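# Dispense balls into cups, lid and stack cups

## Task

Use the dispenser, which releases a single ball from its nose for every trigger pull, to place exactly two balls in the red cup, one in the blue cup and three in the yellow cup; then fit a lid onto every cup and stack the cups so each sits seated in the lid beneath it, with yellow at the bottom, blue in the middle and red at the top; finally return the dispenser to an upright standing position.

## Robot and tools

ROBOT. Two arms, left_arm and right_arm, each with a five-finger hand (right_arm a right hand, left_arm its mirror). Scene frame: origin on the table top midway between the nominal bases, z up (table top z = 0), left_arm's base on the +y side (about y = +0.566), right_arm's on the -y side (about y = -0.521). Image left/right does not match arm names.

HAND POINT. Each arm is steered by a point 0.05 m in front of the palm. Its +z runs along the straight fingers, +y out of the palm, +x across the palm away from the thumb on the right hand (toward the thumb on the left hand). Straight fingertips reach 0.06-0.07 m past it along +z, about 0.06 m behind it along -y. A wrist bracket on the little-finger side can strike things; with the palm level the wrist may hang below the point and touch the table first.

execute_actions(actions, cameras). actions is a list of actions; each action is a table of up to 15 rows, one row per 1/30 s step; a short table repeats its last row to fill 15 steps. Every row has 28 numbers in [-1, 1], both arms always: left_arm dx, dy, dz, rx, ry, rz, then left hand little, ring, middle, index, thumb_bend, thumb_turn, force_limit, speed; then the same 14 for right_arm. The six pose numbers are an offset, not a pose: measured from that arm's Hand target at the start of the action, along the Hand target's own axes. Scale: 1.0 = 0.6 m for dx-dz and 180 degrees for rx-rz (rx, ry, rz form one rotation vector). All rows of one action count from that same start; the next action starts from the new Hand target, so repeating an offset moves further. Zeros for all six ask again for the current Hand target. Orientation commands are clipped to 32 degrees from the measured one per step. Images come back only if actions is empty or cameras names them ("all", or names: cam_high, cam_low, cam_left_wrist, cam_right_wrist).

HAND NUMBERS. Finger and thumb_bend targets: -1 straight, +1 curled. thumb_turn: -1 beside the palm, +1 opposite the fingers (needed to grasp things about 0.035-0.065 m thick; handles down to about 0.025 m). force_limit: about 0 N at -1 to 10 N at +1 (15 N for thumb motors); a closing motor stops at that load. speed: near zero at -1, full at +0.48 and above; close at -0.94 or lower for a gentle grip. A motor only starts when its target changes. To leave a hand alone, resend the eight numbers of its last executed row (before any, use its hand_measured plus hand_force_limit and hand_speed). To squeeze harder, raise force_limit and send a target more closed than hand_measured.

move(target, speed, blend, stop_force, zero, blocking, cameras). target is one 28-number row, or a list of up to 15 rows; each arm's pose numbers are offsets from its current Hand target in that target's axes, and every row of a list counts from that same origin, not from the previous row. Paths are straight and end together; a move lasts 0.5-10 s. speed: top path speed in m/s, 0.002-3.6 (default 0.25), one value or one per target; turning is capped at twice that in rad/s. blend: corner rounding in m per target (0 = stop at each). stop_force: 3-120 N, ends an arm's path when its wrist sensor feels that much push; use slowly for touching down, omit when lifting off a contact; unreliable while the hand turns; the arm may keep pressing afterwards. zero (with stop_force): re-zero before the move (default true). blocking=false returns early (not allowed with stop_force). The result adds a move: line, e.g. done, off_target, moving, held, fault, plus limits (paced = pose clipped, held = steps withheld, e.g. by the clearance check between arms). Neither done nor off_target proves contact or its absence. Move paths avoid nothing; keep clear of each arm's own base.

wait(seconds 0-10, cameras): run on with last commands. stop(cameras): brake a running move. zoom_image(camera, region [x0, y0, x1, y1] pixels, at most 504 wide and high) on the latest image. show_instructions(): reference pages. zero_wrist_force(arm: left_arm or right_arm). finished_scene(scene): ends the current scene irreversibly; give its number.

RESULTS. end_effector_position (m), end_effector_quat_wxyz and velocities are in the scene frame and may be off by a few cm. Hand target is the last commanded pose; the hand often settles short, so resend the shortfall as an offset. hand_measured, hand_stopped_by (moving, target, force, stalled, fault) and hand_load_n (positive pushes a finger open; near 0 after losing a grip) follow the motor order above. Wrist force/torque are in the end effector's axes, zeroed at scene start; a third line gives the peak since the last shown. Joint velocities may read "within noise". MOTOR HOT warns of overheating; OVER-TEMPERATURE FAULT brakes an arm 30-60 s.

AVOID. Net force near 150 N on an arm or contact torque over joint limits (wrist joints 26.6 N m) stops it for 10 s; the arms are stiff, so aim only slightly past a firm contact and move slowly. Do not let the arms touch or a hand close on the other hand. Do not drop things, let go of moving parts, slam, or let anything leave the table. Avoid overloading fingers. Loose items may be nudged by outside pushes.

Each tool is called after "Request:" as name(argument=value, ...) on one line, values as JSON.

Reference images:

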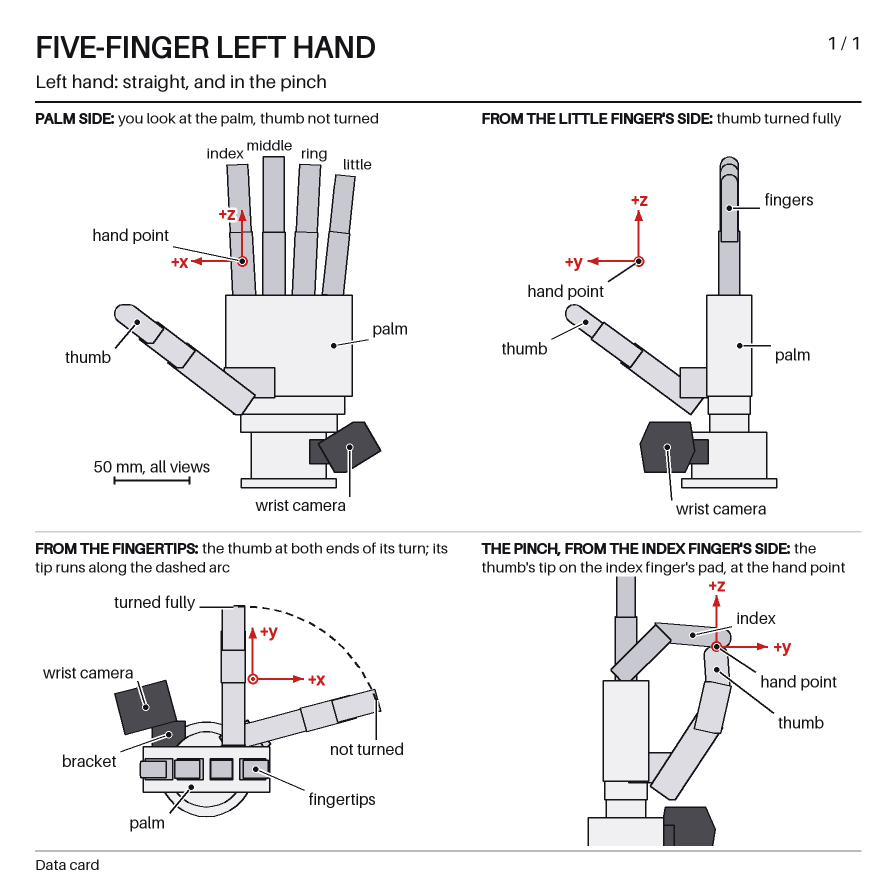

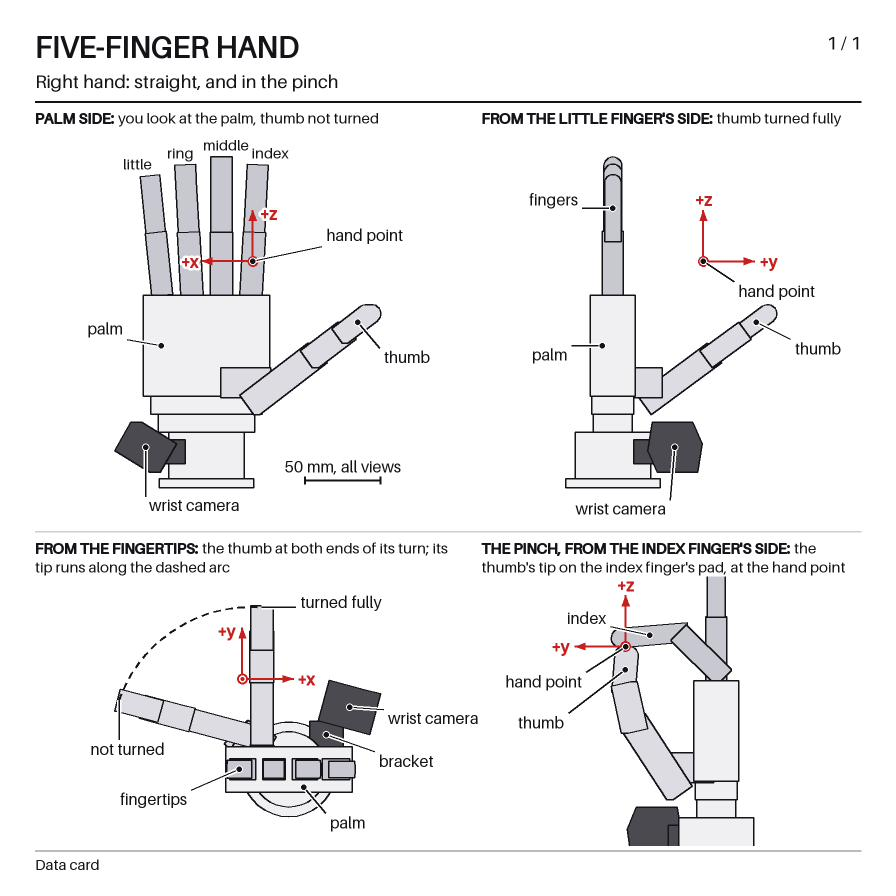

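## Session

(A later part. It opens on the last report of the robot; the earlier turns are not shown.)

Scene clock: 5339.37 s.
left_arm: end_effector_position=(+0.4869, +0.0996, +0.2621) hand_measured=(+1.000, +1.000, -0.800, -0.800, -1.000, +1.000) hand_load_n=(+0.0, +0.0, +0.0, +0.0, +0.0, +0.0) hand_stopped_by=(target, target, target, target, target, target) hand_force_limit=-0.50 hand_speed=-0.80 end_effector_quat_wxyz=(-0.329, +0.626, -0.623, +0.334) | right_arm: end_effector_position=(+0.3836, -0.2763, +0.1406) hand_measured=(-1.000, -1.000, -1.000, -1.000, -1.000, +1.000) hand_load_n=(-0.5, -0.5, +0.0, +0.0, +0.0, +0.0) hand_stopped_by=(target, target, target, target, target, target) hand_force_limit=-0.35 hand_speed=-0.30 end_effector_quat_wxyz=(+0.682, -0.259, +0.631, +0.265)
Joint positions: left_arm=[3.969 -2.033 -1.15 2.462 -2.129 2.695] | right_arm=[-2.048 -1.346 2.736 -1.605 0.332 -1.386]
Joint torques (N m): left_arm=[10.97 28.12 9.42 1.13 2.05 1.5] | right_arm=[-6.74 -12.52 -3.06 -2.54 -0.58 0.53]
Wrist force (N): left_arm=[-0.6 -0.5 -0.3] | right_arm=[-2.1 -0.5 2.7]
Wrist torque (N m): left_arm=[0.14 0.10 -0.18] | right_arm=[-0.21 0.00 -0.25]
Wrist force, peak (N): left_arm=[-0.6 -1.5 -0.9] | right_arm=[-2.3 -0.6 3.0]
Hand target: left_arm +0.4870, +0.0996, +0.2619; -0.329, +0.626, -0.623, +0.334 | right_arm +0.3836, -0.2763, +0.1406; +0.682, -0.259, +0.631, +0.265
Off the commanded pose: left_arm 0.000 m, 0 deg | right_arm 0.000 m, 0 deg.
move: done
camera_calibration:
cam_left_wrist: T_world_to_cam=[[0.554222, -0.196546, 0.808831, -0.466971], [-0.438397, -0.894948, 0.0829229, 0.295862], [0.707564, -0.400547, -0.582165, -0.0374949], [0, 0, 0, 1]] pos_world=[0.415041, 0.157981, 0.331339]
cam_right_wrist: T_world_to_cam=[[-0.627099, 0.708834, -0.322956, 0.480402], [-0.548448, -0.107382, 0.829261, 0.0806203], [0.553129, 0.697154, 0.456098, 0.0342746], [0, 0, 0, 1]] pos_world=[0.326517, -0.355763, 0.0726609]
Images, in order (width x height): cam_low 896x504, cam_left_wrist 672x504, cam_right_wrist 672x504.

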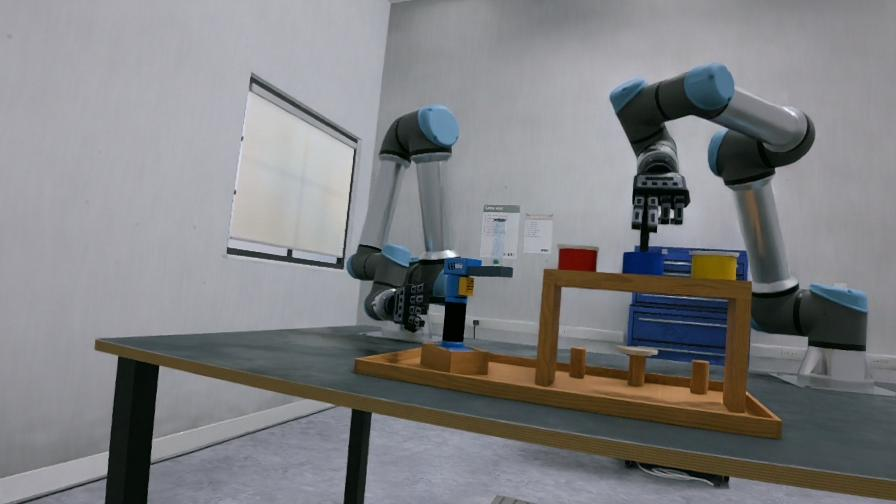

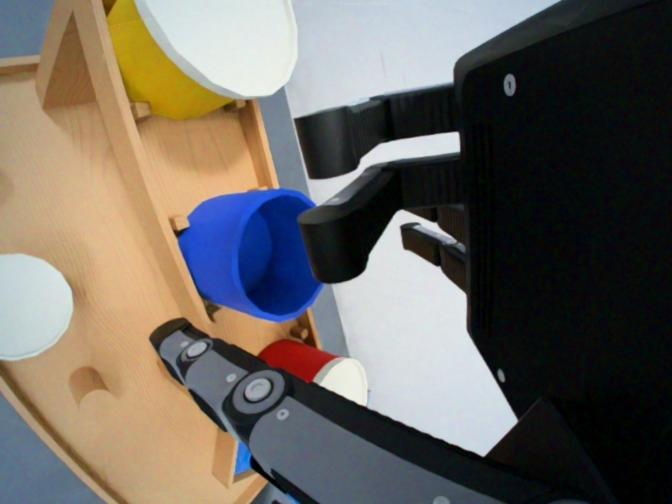

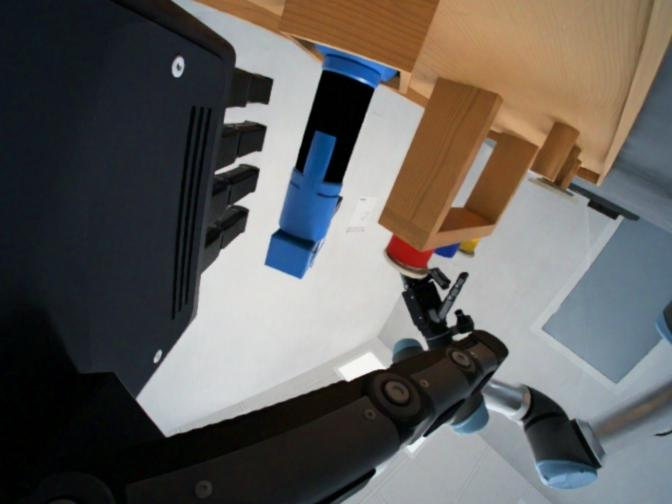

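Request:
move(target=[[0.0027,0.0353,0.0239,0,0,0,1,1,-0.8,-0.8,-1,1,-0.5,-0.8,0,0,0,0,0,0,-1,-1,-1,-1,-1,1,-0.35,-0.3],[0.0027,0.0264,0.037,0,0,0,1,1,-0.8,-0.8,-1,1,-0.5,-0.8,0,0,0,0,0,0,-1,-1,-1,-1,-1,1,-0.35,-0.3]], speed=0.04, stop_force=5, cameras=["cam_low","cam_left_wrist","cam_right_wrist"])

Request:
zoom_image(camera="cam_low", region=[600, 190, 700, 290])

Request:
zoom_image(camera="cam_right_wrist", region=[390, 200, 490, 300])

Scene clock: 5353.10 s.
left_arm: end_effector_position=(+0.4965, +0.0977, +0.2364) hand_measured=(+1.000, +1.000, -0.800, -0.800, -1.000, +1.000) hand_load_n=(+0.0, +0.0, +0.0, +0.0, +0.0, +0.0) hand_stopped_by=(target, target, target, target, target, target) hand_force_limit=-0.50 hand_speed=-0.80 end_effector_quat_wxyz=(-0.329, +0.626, -0.623, +0.334) | right_arm: end_effector_position=(+0.3836, -0.2763, +0.1406) hand_measured=(-1.000, -1.000, -1.000, -1.000, -1.000, +1.000) hand_load_n=(+0.0, +0.0, +0.0, +0.0, +0.0, -0.5) hand_stopped_by=(target, target, target, target, target, target) hand_force_limit=-0.35 hand_speed=-0.30 end_effector_quat_wxyz=(+0.682, -0.259, +0.631, +0.265)
Joint positions: left_arm=[3.978 -2.055 -1.182 2.52 -2.122 2.702] | right_arm=[-2.048 -1.346 2.736 -1.605 0.332 -1.386]
Joint torques (N m): left_arm=[10.3 28.1 25.5 -2.44 1.98 1.5] | right_arm=[-7.2 -12.77 -3.1 -2.57 -0.51 0.58]
Wrist force (N): left_arm=[-0.4 -0.9 -0.2] | right_arm=[-2.0 -0.7 2.5]
Wrist torque (N m): left_arm=[0.07 0.07 -0.16] | right_arm=[-0.23 -0.02 -0.25]
Wrist force, peak (N): left_arm=[-0.7 -1.2 -0.4] | right_arm=[-2.3 -0.8 2.9]
Hand target: left_arm +0.4965, +0.0977, +0.2364; -0.329, +0.626, -0.623, +0.334 | right_arm +0.3836, -0.2763, +0.1406; +0.682, -0.259, +0.631, +0.265
Off the commanded pose: left_arm 0.000 m, 0 deg | right_arm 0.000 m, 0 deg.
move: done
camera_calibration:
cam_left_wrist: T_world_to_cam=[[0.554184, -0.196588, 0.808847, -0.451805], [-0.438491, -0.894901, 0.0829303, 0.300488], [0.707535, -0.400631, -0.582142, -0.059921], [0, 0, 0, 1]] pos_world=[0.424541, 0.156082, 0.305639]
cam_right_wrist: T_world_to_cam=[[-0.627099, 0.708834, -0.322956, 0.480402], [-0.548448, -0.107382, 0.829261, 0.0806203], [0.553129, 0.697154, 0.456098, 0.0342746], [0, 0, 0, 1]] pos_world=[0.326517, -0.355763, 0.0726609]
Images, in order (width x height): cam_low 896x504, cam_left_wrist 672x504, cam_right_wrist 672x504.

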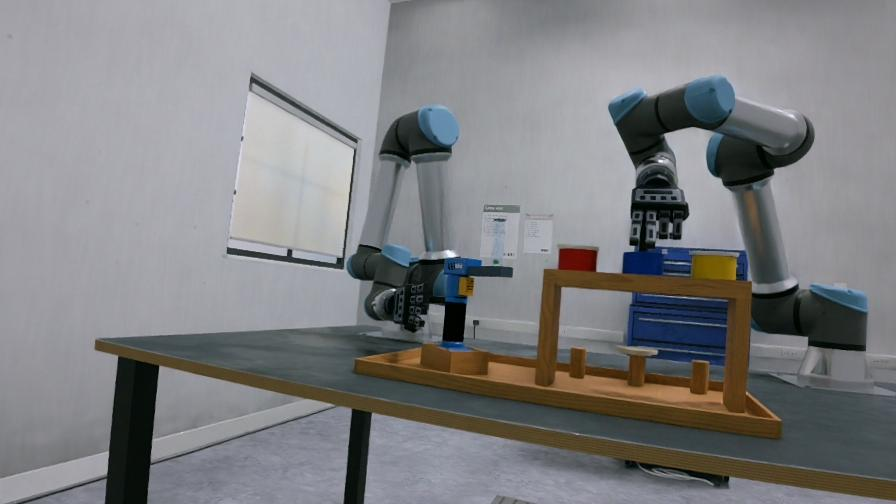

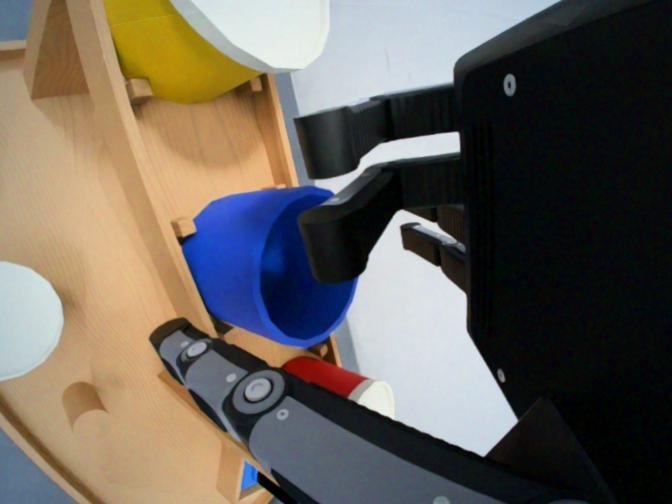

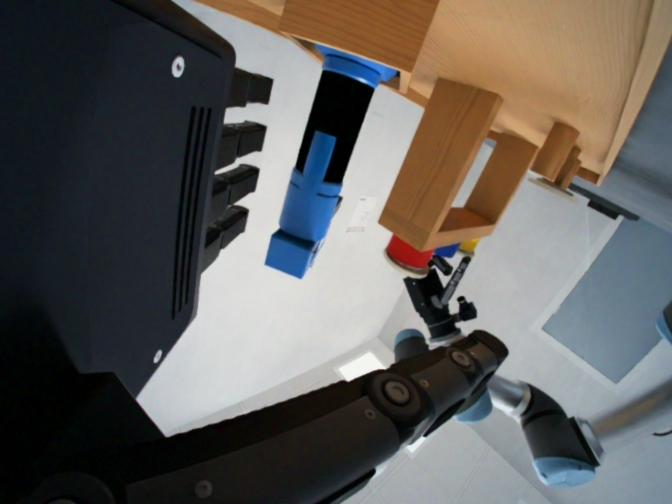

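Scaled by 5.040 from the camera's 896x504 image, which has a finer 1280x720 frame.

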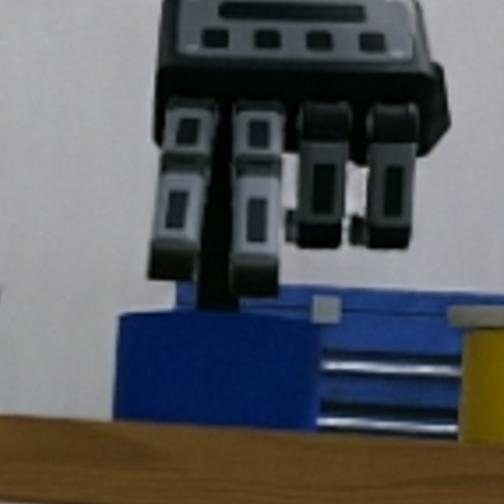

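Scaled by 5.040 from the camera's 672x504 image, which has a finer 960x720 frame.

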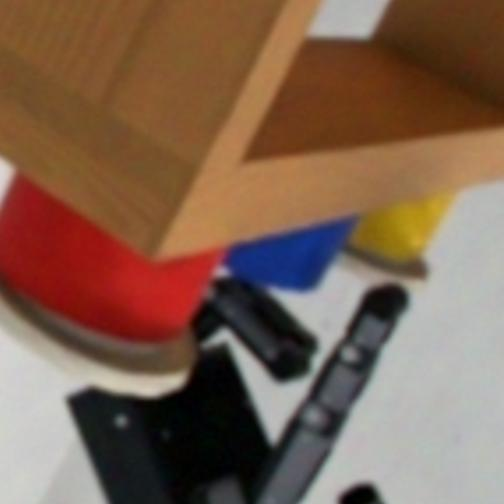

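Request:
move(target=[0,0,0,0,0,0,1,1,0,0,-0.5,1,-0.5,-0.9,0,0,0,0,0,0,-1,-1,-1,-1,-1,1,-0.35,-0.3], cameras=["cam_low","cam_left_wrist","cam_right_wrist"])

Request:
zoom_image(camera="cam_low", region=[600, 190, 700, 290])

Request:
zoom_image(camera="cam_right_wrist", region=[390, 200, 490, 300])

Scene clock: 5367.40 s.
left_arm: end_effector_position=(+0.4965, +0.0978, +0.2364) hand_measured=(+1.000, +1.000, -0.280, -0.252, -0.710, +1.000) hand_load_n=(+0.0, +0.0, +0.0, +4.0, +4.5, -0.5) hand_stopped_by=(target, target, force, force, force, target) hand_force_limit=-0.50 hand_speed=-0.90 end_effector_quat_wxyz=(-0.329, +0.626, -0.623, +0.334) | right_arm: end_effector_position=(+0.3836, -0.2763, +0.1406) hand_measured=(-1.000, -1.000, -1.000, -1.000, -1.000, +1.000) hand_load_n=(+0.0, +0.0, -0.5, +0.0, +0.0, +0.0) hand_stopped_by=(target, target, target, target, target, target) hand_force_limit=-0.35 hand_speed=-0.30 end_effector_quat_wxyz=(+0.682, -0.259, +0.631, +0.265)
Joint positions: left_arm=[3.978 -2.055 -1.182 2.52 -2.122 2.702] | right_arm=[-2.048 -1.346 2.736 -1.605 0.332 -1.386]
Joint torques (N m): left_arm=[7.04 30.44 23.02 -2.09 1.52 1.55] | right_arm=[-7.13 -13.03 -3.18 -2.42 -0.56 0.51]
Wrist force (N): left_arm=[-0.5 -0.8 0.1] | right_arm=[-2.0 -0.4 2.9]
Wrist torque (N m): left_arm=[0.06 0.09 -0.17] | right_arm=[-0.22 -0.04 -0.24]
Wrist force, peak (N): left_arm=[-0.2 -3.6 1.3] | right_arm=[-2.1 -0.9 2.9]
Hand target: left_arm +0.4965, +0.0977, +0.2364; -0.329, +0.626, -0.623, +0.334 | right_arm +0.3836, -0.2763, +0.1406; +0.682, -0.259, +0.631, +0.265
Off the commanded pose: left_arm 0.000 m, 0 deg | right_arm 0.000 m, 0 deg.
move: done
camera_calibration:
cam_left_wrist: T_world_to_cam=[[0.554208, -0.196538, 0.808843, -0.451802], [-0.43846, -0.894912, 0.0829751, 0.300553], [0.707535, -0.400631, -0.582142, -0.0598811], [0, 0, 0, 1]] pos_world=[0.424541, 0.156182, 0.305639]
cam_right_wrist: T_world_to_cam=[[-0.627099, 0.708834, -0.322956, 0.480402], [-0.548448, -0.107382, 0.829261, 0.0806203], [0.553129, 0.697154, 0.456098, 0.0342746], [0, 0, 0, 1]] pos_world=[0.326517, -0.355763, 0.0726609]
Images, in order (width x height): cam_low 896x504, cam_left_wrist 672x504, cam_right_wrist 672x504.

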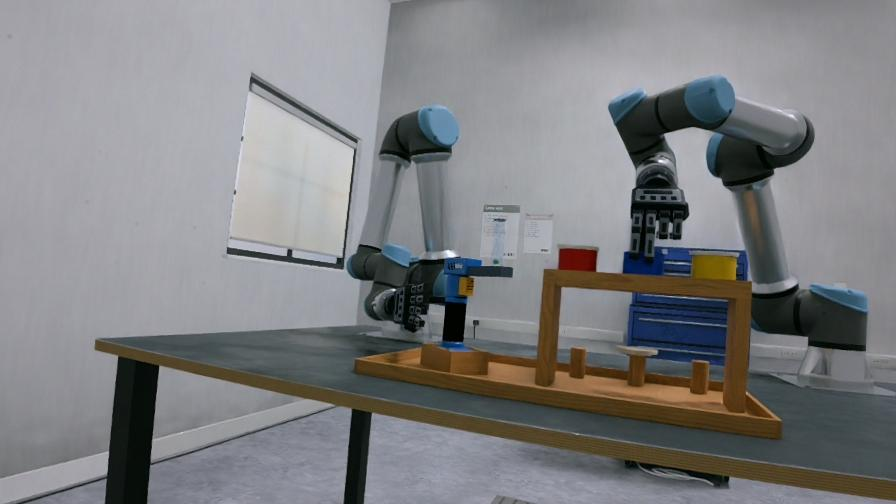

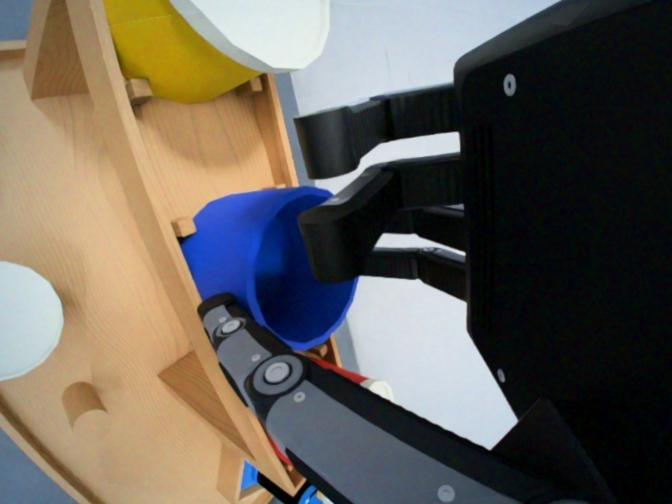

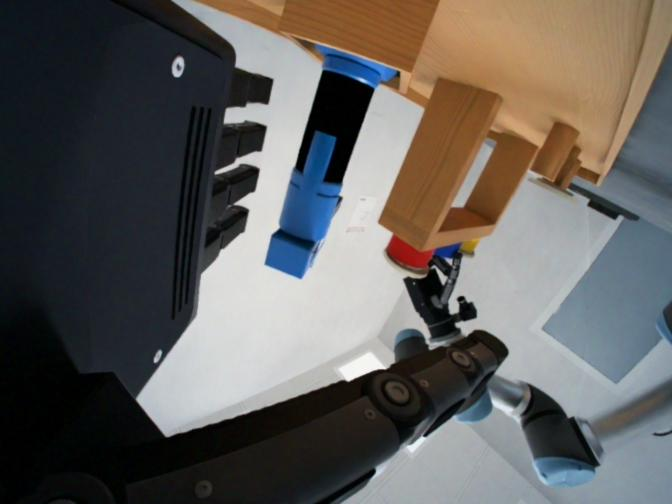

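Scaled by 5.040 from the camera's 896x504 image, which has a finer 1280x720 frame.

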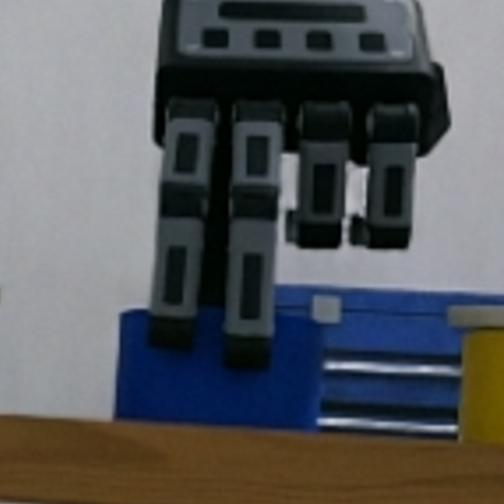

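Scaled by 5.040 from the camera's 672x504 image, which has a finer 960x720 frame.

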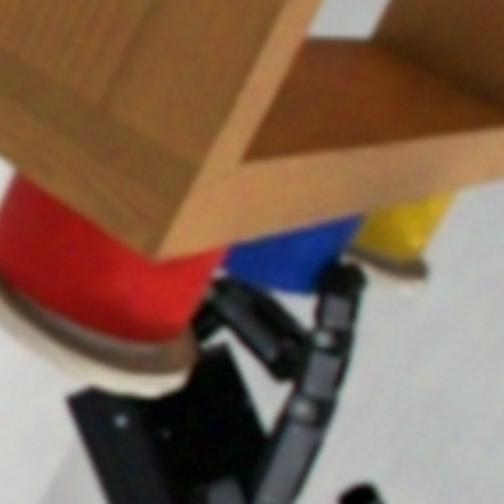

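Request:
move(target=[0,0,0,0,0,0,1,1,0.05,0.05,-0.45,1,-0.35,-0.92,0,0,0,0,0,0,-1,-1,-1,-1,-1,1,-0.35,-0.3])

Request:
move(target=[0,-0.0276,-0.0187,0,0,0,1,1,0.05,0.05,-0.45,1,-0.35,-0.92,0,0,0,0,0,0,-1,-1,-1,-1,-1,1,-0.35,-0.3], speed=0.03, cameras=["cam_low","cam_left_wrist"])

Request:
zoom_image(camera="cam_low", region=[600, 190, 700, 290])

Scene clock: 5378.43 s.
left_arm: end_effector_position=(+0.4965, +0.0978, +0.2364) hand_measured=(+1.000, +1.000, -0.268, -0.252, -0.710, +1.000) hand_load_n=(+0.0, +0.5, +6.5, +3.0, +5.5, +0.0) hand_stopped_by=(target, target, force, force, force, target) hand_force_limit=-0.35 hand_speed=-0.92 end_effector_quat_wxyz=(-0.329, +0.626, -0.623, +0.334) | right_arm: end_effector_position=(+0.3836, -0.2763, +0.1406) hand_measured=(-1.000, -1.000, -1.000, -1.000, -1.000, +1.000) hand_load_n=(+0.0, +0.0, +0.0, +0.0, +0.0, +0.0) hand_stopped_by=(target, target, target, target, target, target) hand_force_limit=-0.35 hand_speed=-0.30 end_effector_quat_wxyz=(+0.682, -0.259, +0.631, +0.265)
Joint positions: left_arm=[3.978 -2.055 -1.182 2.52 -2.122 2.702] | right_arm=[-2.048 -1.346 2.736 -1.605 0.332 -1.386]
Joint torques (N m): left_arm=[-9.09 34.98 10.21 -1.59 1.07 1.38] | right_arm=[-6.49 -12.9 -3.17 -2.51 -0.43 0.52]
Wrist force (N): left_arm=[-0.7 -3.4 2.2] | right_arm=[-2.2 -0.7 2.6]
Wrist torque (N m): left_arm=[0.17 0.15 -0.13] | right_arm=[-0.23 -0.01 -0.25]
Wrist force, peak (N): left_arm=[-0.5 -4.5 2.7] | right_arm=[-2.4 -0.5 2.9]
Hand target: left_arm +0.4965, +0.0977, +0.2364; -0.329, +0.626, -0.623, +0.334 | right_arm +0.3836, -0.2763, +0.1406; +0.682, -0.259, +0.631, +0.265
Off the commanded pose: left_arm 0.000 m, 0 deg | right_arm 0.000 m, 0 deg.
move: done

Scene clock: 5379.57 s.
left_arm: end_effector_position=(+0.4964, +0.0979, +0.2563) hand_measured=(+1.000, +1.000, -0.268, -0.252, -0.710, +1.000) hand_load_n=(+0.0, +0.0, +5.5, +1.5, +6.5, +0.5) hand_stopped_by=(target, target, force, force, force, target) hand_force_limit=-0.35 hand_speed=-0.92 end_effector_quat_wxyz=(-0.329, +0.626, -0.623, +0.334) | right_arm: end_effector_position=(+0.3836, -0.2763, +0.1406) hand_measured=(-1.000, -1.000, -1.000, -1.000, -1.000, +1.000) hand_load_n=(+0.0, +0.0, -0.5, +0.0, +0.0, +0.0) hand_stopped_by=(target, target, target, target, target, target) hand_force_limit=-0.35 hand_speed=-0.30 end_effector_quat_wxyz=(+0.682, -0.259, +0.631, +0.265)
Joint positions: left_arm=[3.979 -2.051 -1.137 2.471 -2.122 2.703] | right_arm=[-2.048 -1.346 2.736 -1.605 0.332 -1.386]
Joint torques (N m): left_arm=[10.49 42.65 26.32 -2.54 1.61 0.04] | right_arm=[-6.6 -12.92 -3.31 -2.45 -0.5 0.38]
Wrist force (N): left_arm=[-0.7 0.2 0.1] | right_arm=[-2.2 -0.7 2.7]
Wrist torque (N m): left_arm=[0.19 0.12 -0.22] | right_arm=[-0.24 0.01 -0.26]
Wrist force, peak (N): left_arm=[-0.6 -3.7 2.4] | right_arm=[-2.3 -0.5 2.9]
Hand target: left_arm +0.4965, +0.0979, +0.2564; -0.329, +0.626, -0.623, +0.334 | right_arm +0.3836, -0.2763, +0.1406; +0.682, -0.259, +0.631, +0.265
Off the commanded pose: left_arm 0.000 m, 0 deg | right_arm 0.000 m, 0 deg.
move: done
camera_calibration:
cam_left_wrist: T_world_to_cam=[[0.554215, -0.196628, 0.808816, -0.467859], [-0.438533, -0.89488, 0.0829398, 0.299028], [0.707485, -0.400659, -0.582183, -0.0482173], [0, 0, 0, 1]] pos_world=[0.424541, 0.156282, 0.325539]
Images, in order (width x height): cam_low 896x504, cam_left_wrist 672x504.

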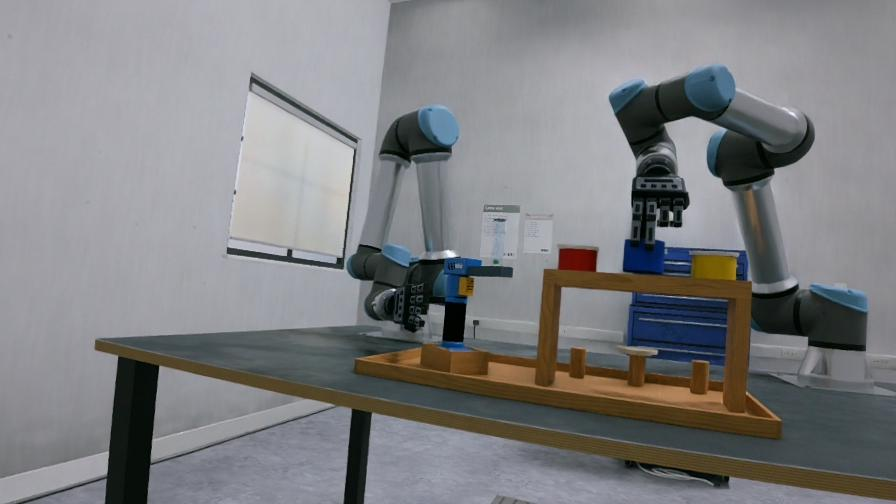

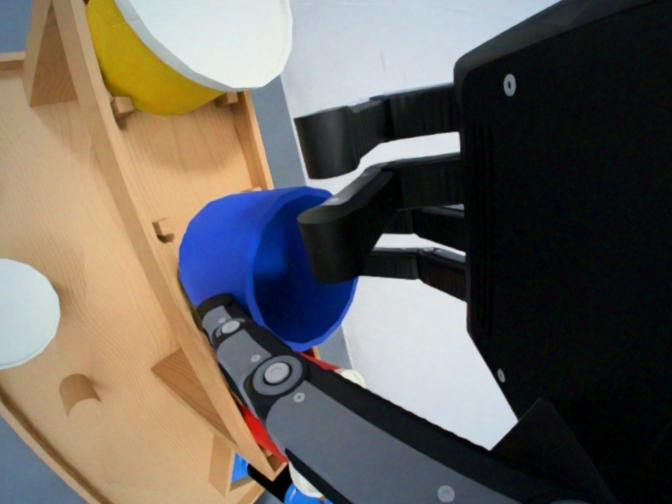

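Scaled by 5.040 from the camera's 896x504 image, which has a finer 1280x720 frame.

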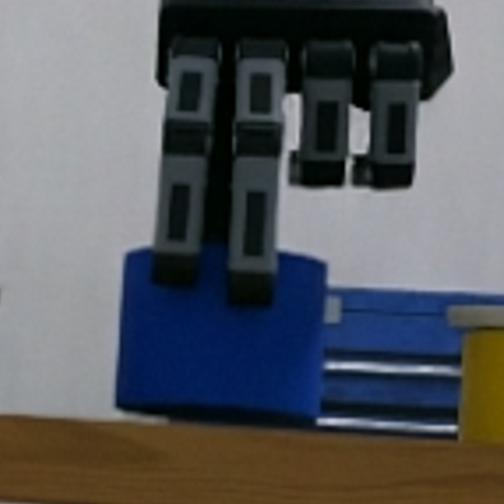

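Request:
move(target=[[0,-0.0814,-0.0551,0,0,0,1,1,0.05,0.05,-0.45,1,-0.35,-0.92,0,0,0,0,0,0,-1,-1,-1,-1,-1,1,-0.35,-0.3],[-0.1763,-0.0828,-0.0531,0,0,0,1,1,0.05,0.05,-0.45,1,-0.35,-0.92,0,0,0,0,0,0,-1,-1,-1,-1,-1,1,-0.35,-0.3],[-0.1763,-0.0643,-0.0407,0,0,0,1,1,0.05,0.05,-0.45,1,-0.35,-0.92,0,0,0,0,0,0,-1,-1,-1,-1,-1,1,-0.35,-0.3]], speed=[0.08,0.1,0.04], blend=[0.01,0.005,0], cameras=["cam_low","cam_left_wrist","cam_right_wrist","cam_high"])

Request:
zoom_image(camera="cam_low", region=[670, 190, 770, 290])

Request:
zoom_image(camera="cam_right_wrist", region=[440, 220, 500, 280])

Scene clock: 5401.10 s.
left_arm: end_effector_position=(+0.4978, +0.2041, +0.3012) hand_measured=(+1.000, +1.000, -0.268, -0.252, -0.710, +1.000) hand_load_n=(+0.0, +0.0, +5.0, +1.5, +7.0, +1.0) hand_stopped_by=(target, target, force, force, force, target) hand_force_limit=-0.35 hand_speed=-0.92 end_effector_quat_wxyz=(-0.329, +0.626, -0.623, +0.334) end_effector_velocity=(+0.000, +0.000, -0.002) end_effector_angular_velocity=(+0.001, +0.001, +0.000) | right_arm: end_effector_position=(+0.3836, -0.2763, +0.1406) hand_measured=(-1.000, -1.000, -1.000, -1.000, -1.000, +1.000) hand_load_n=(+0.0, +0.0, +0.0, +0.0, +0.0, -0.5) hand_stopped_by=(target, target, target, target, target, target) hand_force_limit=-0.35 hand_speed=-0.30 end_effector_quat_wxyz=(+0.682, -0.259, +0.631, +0.265)
Joint positions: left_arm=[4.163 -1.827 -1.324 2.495 -1.979 2.834] | right_arm=[-2.048 -1.346 2.736 -1.605 0.332 -1.386]
Joint velocities: left_arm=[0.001 0.001 -0.005 0.003 0.001 0.001] | right_arm=[within noise]
Joint torques (N m): left_arm=[10.06 34.73 9.5 1.69 2.28 1.55] | right_arm=[-6.94 -13.15 -3.97 -2.42 -0.42 0.32]
Wrist force (N): left_arm=[-0.5 0.0 0.4] | right_arm=[-1.9 -0.6 2.6]
Wrist torque (N m): left_arm=[0.14 0.13 -0.21] | right_arm=[-0.22 -0.03 -0.25]
Wrist force, peak (N): left_arm=[-0.9 -1.2 0.3] | right_arm=[-2.2 -0.7 2.9]
Hand target: left_arm +0.4978, +0.2041, +0.3011; -0.329, +0.626, -0.623, +0.334 | right_arm +0.3836, -0.2763, +0.1406; +0.682, -0.259, +0.631, +0.265
Off the commanded pose: left_arm 0.000 m, 0 deg | right_arm 0.000 m, 0 deg.
move: done
camera_calibration:
cam_left_wrist: T_world_to_cam=[[0.554222, -0.196546, 0.808831, -0.484099], [-0.438397, -0.894948, 0.0829229, 0.390921], [0.707564, -0.400547, -0.582165, 0.0194124], [0, 0, 0, 1]] pos_world=[0.425941, 0.262481, 0.370439]
cam_right_wrist: T_world_to_cam=[[-0.627099, 0.708834, -0.322956, 0.480402], [-0.548448, -0.107382, 0.829261, 0.0806203], [0.553129, 0.697154, 0.456098, 0.0342746], [0, 0, 0, 1]] pos_world=[0.326517, -0.355763, 0.0726609]

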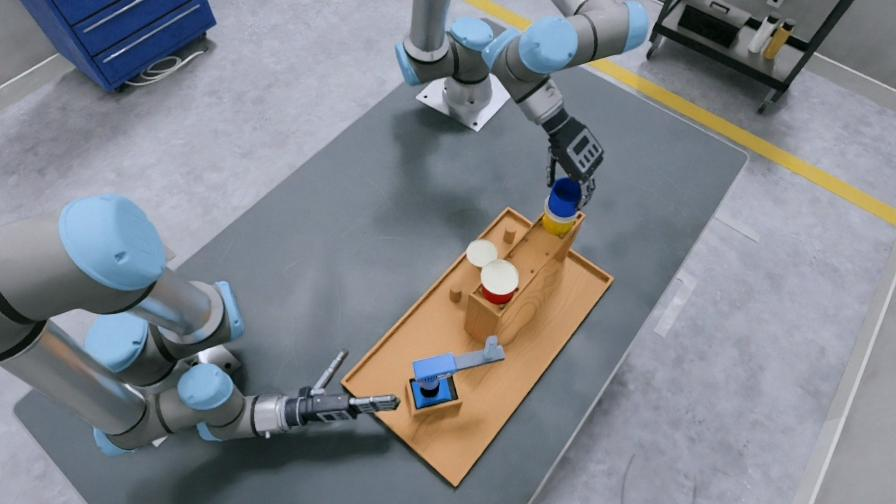

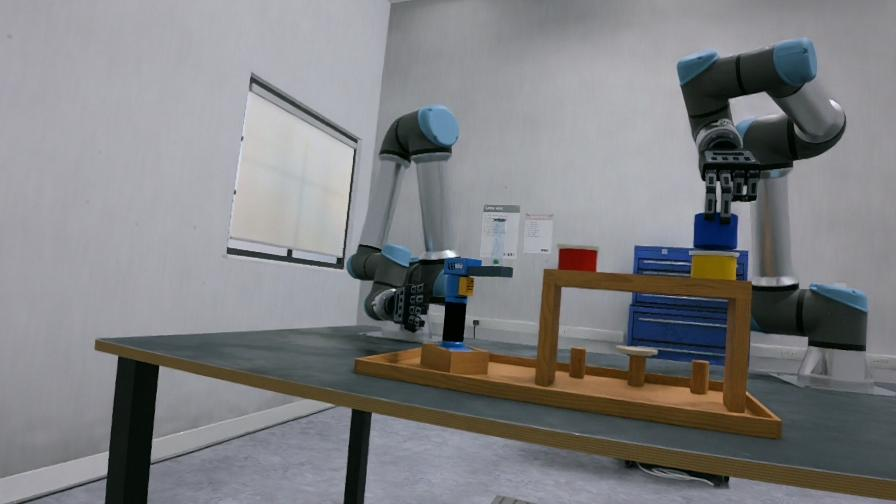

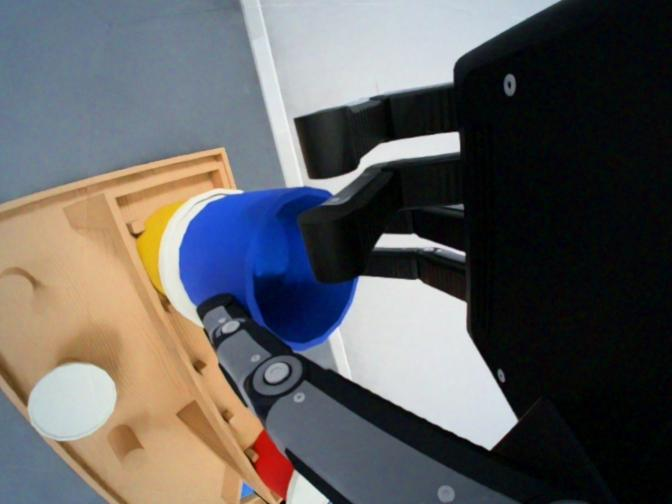

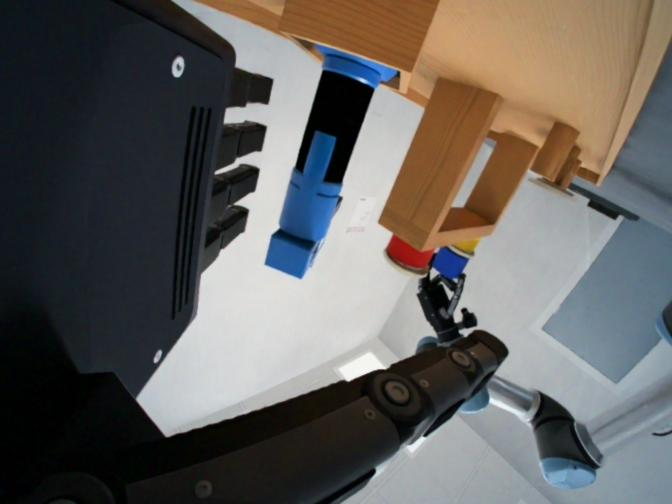

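Scaled by 5.040 from the camera's 896x504 image, which has a finer 1280x720 frame.

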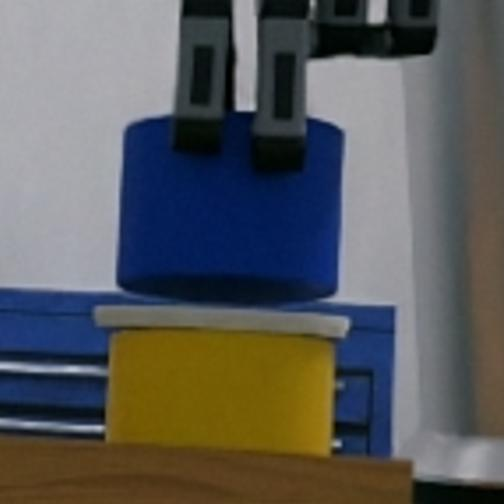

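Scaled by 8.400 from the camera's 672x504 image, which has a finer 960x720 frame.

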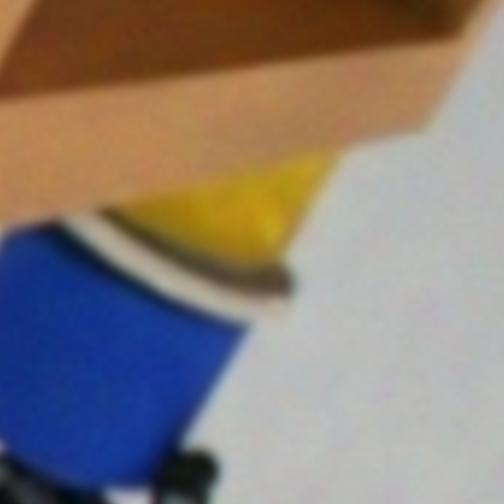

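Request:
move(target=[0.0017,0.0225,0.0176,0,0,0,1,1,0.05,0.05,-0.45,1,-0.35,-0.92,0,0,0,0,0,0,-1,-1,-1,-1,-1,1,-0.35,-0.3], speed=0.015, stop_force=4, cameras=["cam_low","cam_left_wrist","cam_right_wrist"])

Request:
zoom_image(camera="cam_low", region=[670, 190, 770, 290])

Request:
zoom_image(camera="cam_right_wrist", region=[440, 220, 500, 280])

Scene clock: 5420.47 s.
left_arm: end_effector_position=(+0.4985, +0.2035, +0.2923) hand_measured=(+1.000, +1.000, -0.268, -0.252, -0.710, +1.000) hand_load_n=(+0.0, +0.0, +4.5, +2.5, +7.0, +0.5) hand_stopped_by=(target, target, force, force, force, target) hand_force_limit=-0.35 hand_speed=-0.92 end_effector_quat_wxyz=(-0.329, +0.626, -0.623, +0.334) | right_arm: end_effector_position=(+0.3836, -0.2763, +0.1406) hand_measured=(-1.000, -1.000, -1.000, -1.000, -1.000, +1.000) hand_load_n=(+0.0, +0.0, -0.5, +0.0, +0.0, +0.0) hand_stopped_by=(target, target, target, target, target, target) hand_force_limit=-0.35 hand_speed=-0.30 end_effector_quat_wxyz=(+0.682, -0.259, +0.631, +0.265)
Joint positions: left_arm=[4.162 -1.83 -1.344 2.517 -1.98 2.834] | right_arm=[-2.048 -1.346 2.736 -1.605 0.332 -1.386]
Joint torques (N m): left_arm=[0.91 34.92 26.13 -2.38 0.3 0.24] | right_arm=[-7.08 -13.58 -4.78 -2.35 -0.39 0.36]
Wrist force (N): left_arm=[-0.7 -0.6 0.6] | right_arm=[-1.8 -0.5 2.7]
Wrist torque (N m): left_arm=[0.07 0.15 -0.16] | right_arm=[-0.21 -0.06 -0.23]
Wrist force, peak (N): left_arm=[-1.0 -4.8 -1.3] | right_arm=[-2.2 -0.7 3.0]
Hand target: left_arm +0.4985, +0.2035, +0.2923; -0.329, +0.626, -0.623, +0.334 (not the last commanded pose) | right_arm +0.3836, -0.2763, +0.1406; +0.682, -0.259, +0.631, +0.265
Off the commanded pose: left_arm 0.008 m, 0 deg | right_arm 0.000 m, 0 deg.
move: contact (left_arm)
camera_calibration:
cam_left_wrist: T_world_to_cam=[[0.554208, -0.196538, 0.808843, -0.477351], [-0.43846, -0.894912, 0.0829751, 0.391383], [0.707535, -0.400631, -0.582142, 0.0135922], [0, 0, 0, 1]] pos_world=[0.426541, 0.261882, 0.361539]
cam_right_wrist: T_world_to_cam=[[-0.627099, 0.708834, -0.322956, 0.480402], [-0.548448, -0.107382, 0.829261, 0.0806203], [0.553129, 0.697154, 0.456098, 0.0342746], [0, 0, 0, 1]] pos_world=[0.326517, -0.355763, 0.0726609]
Images, in order (width x height): cam_low 896x504, cam_left_wrist 672x504, cam_right_wrist 672x504.

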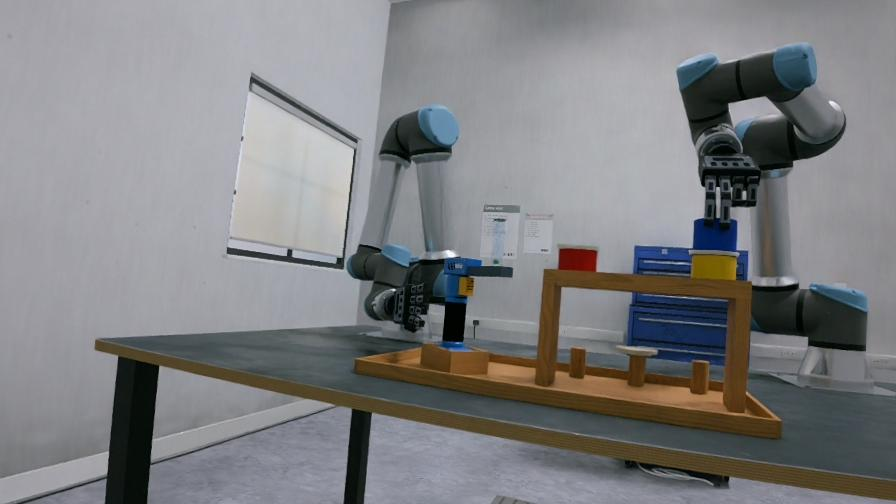

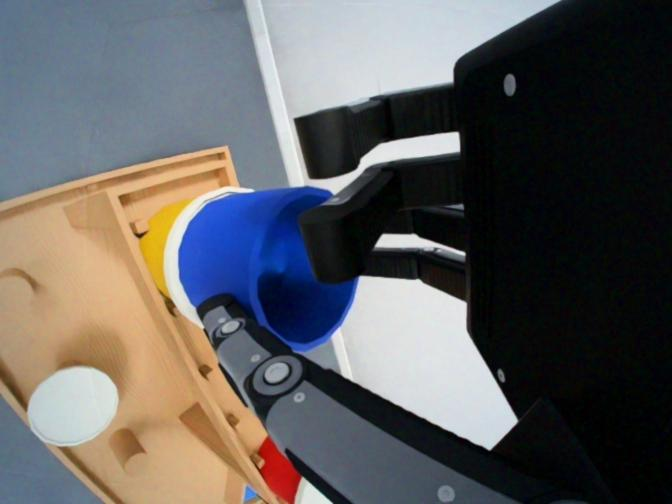

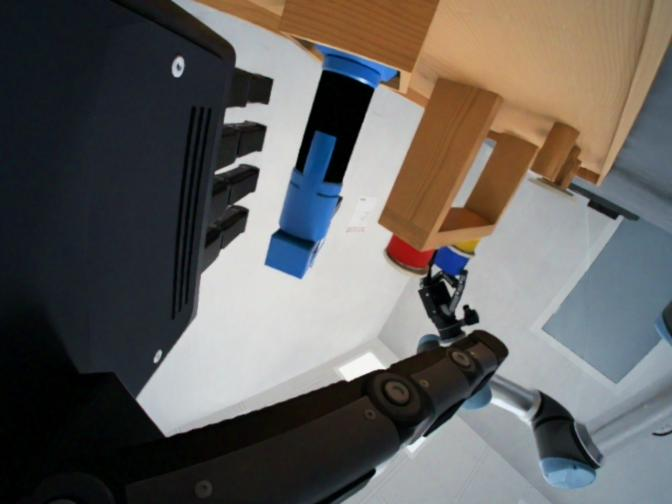

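Scaled by 5.040 from the camera's 896x504 image, which has a finer 1280x720 frame.

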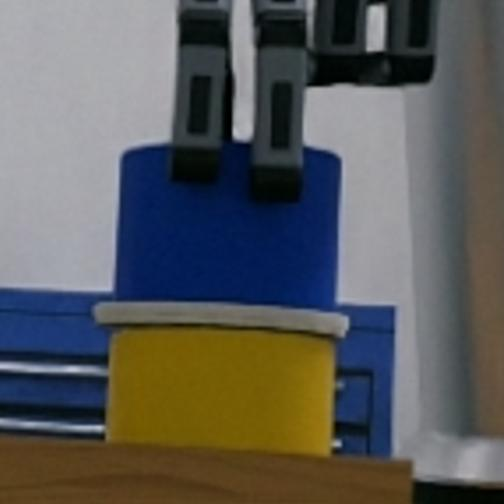

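Scaled by 8.400 from the camera's 672x504 image, which has a finer 960x720 frame.

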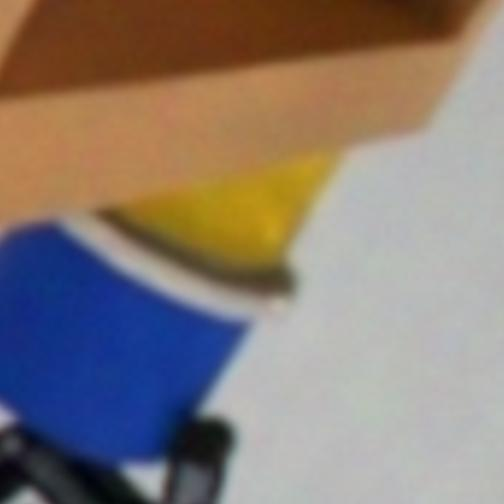

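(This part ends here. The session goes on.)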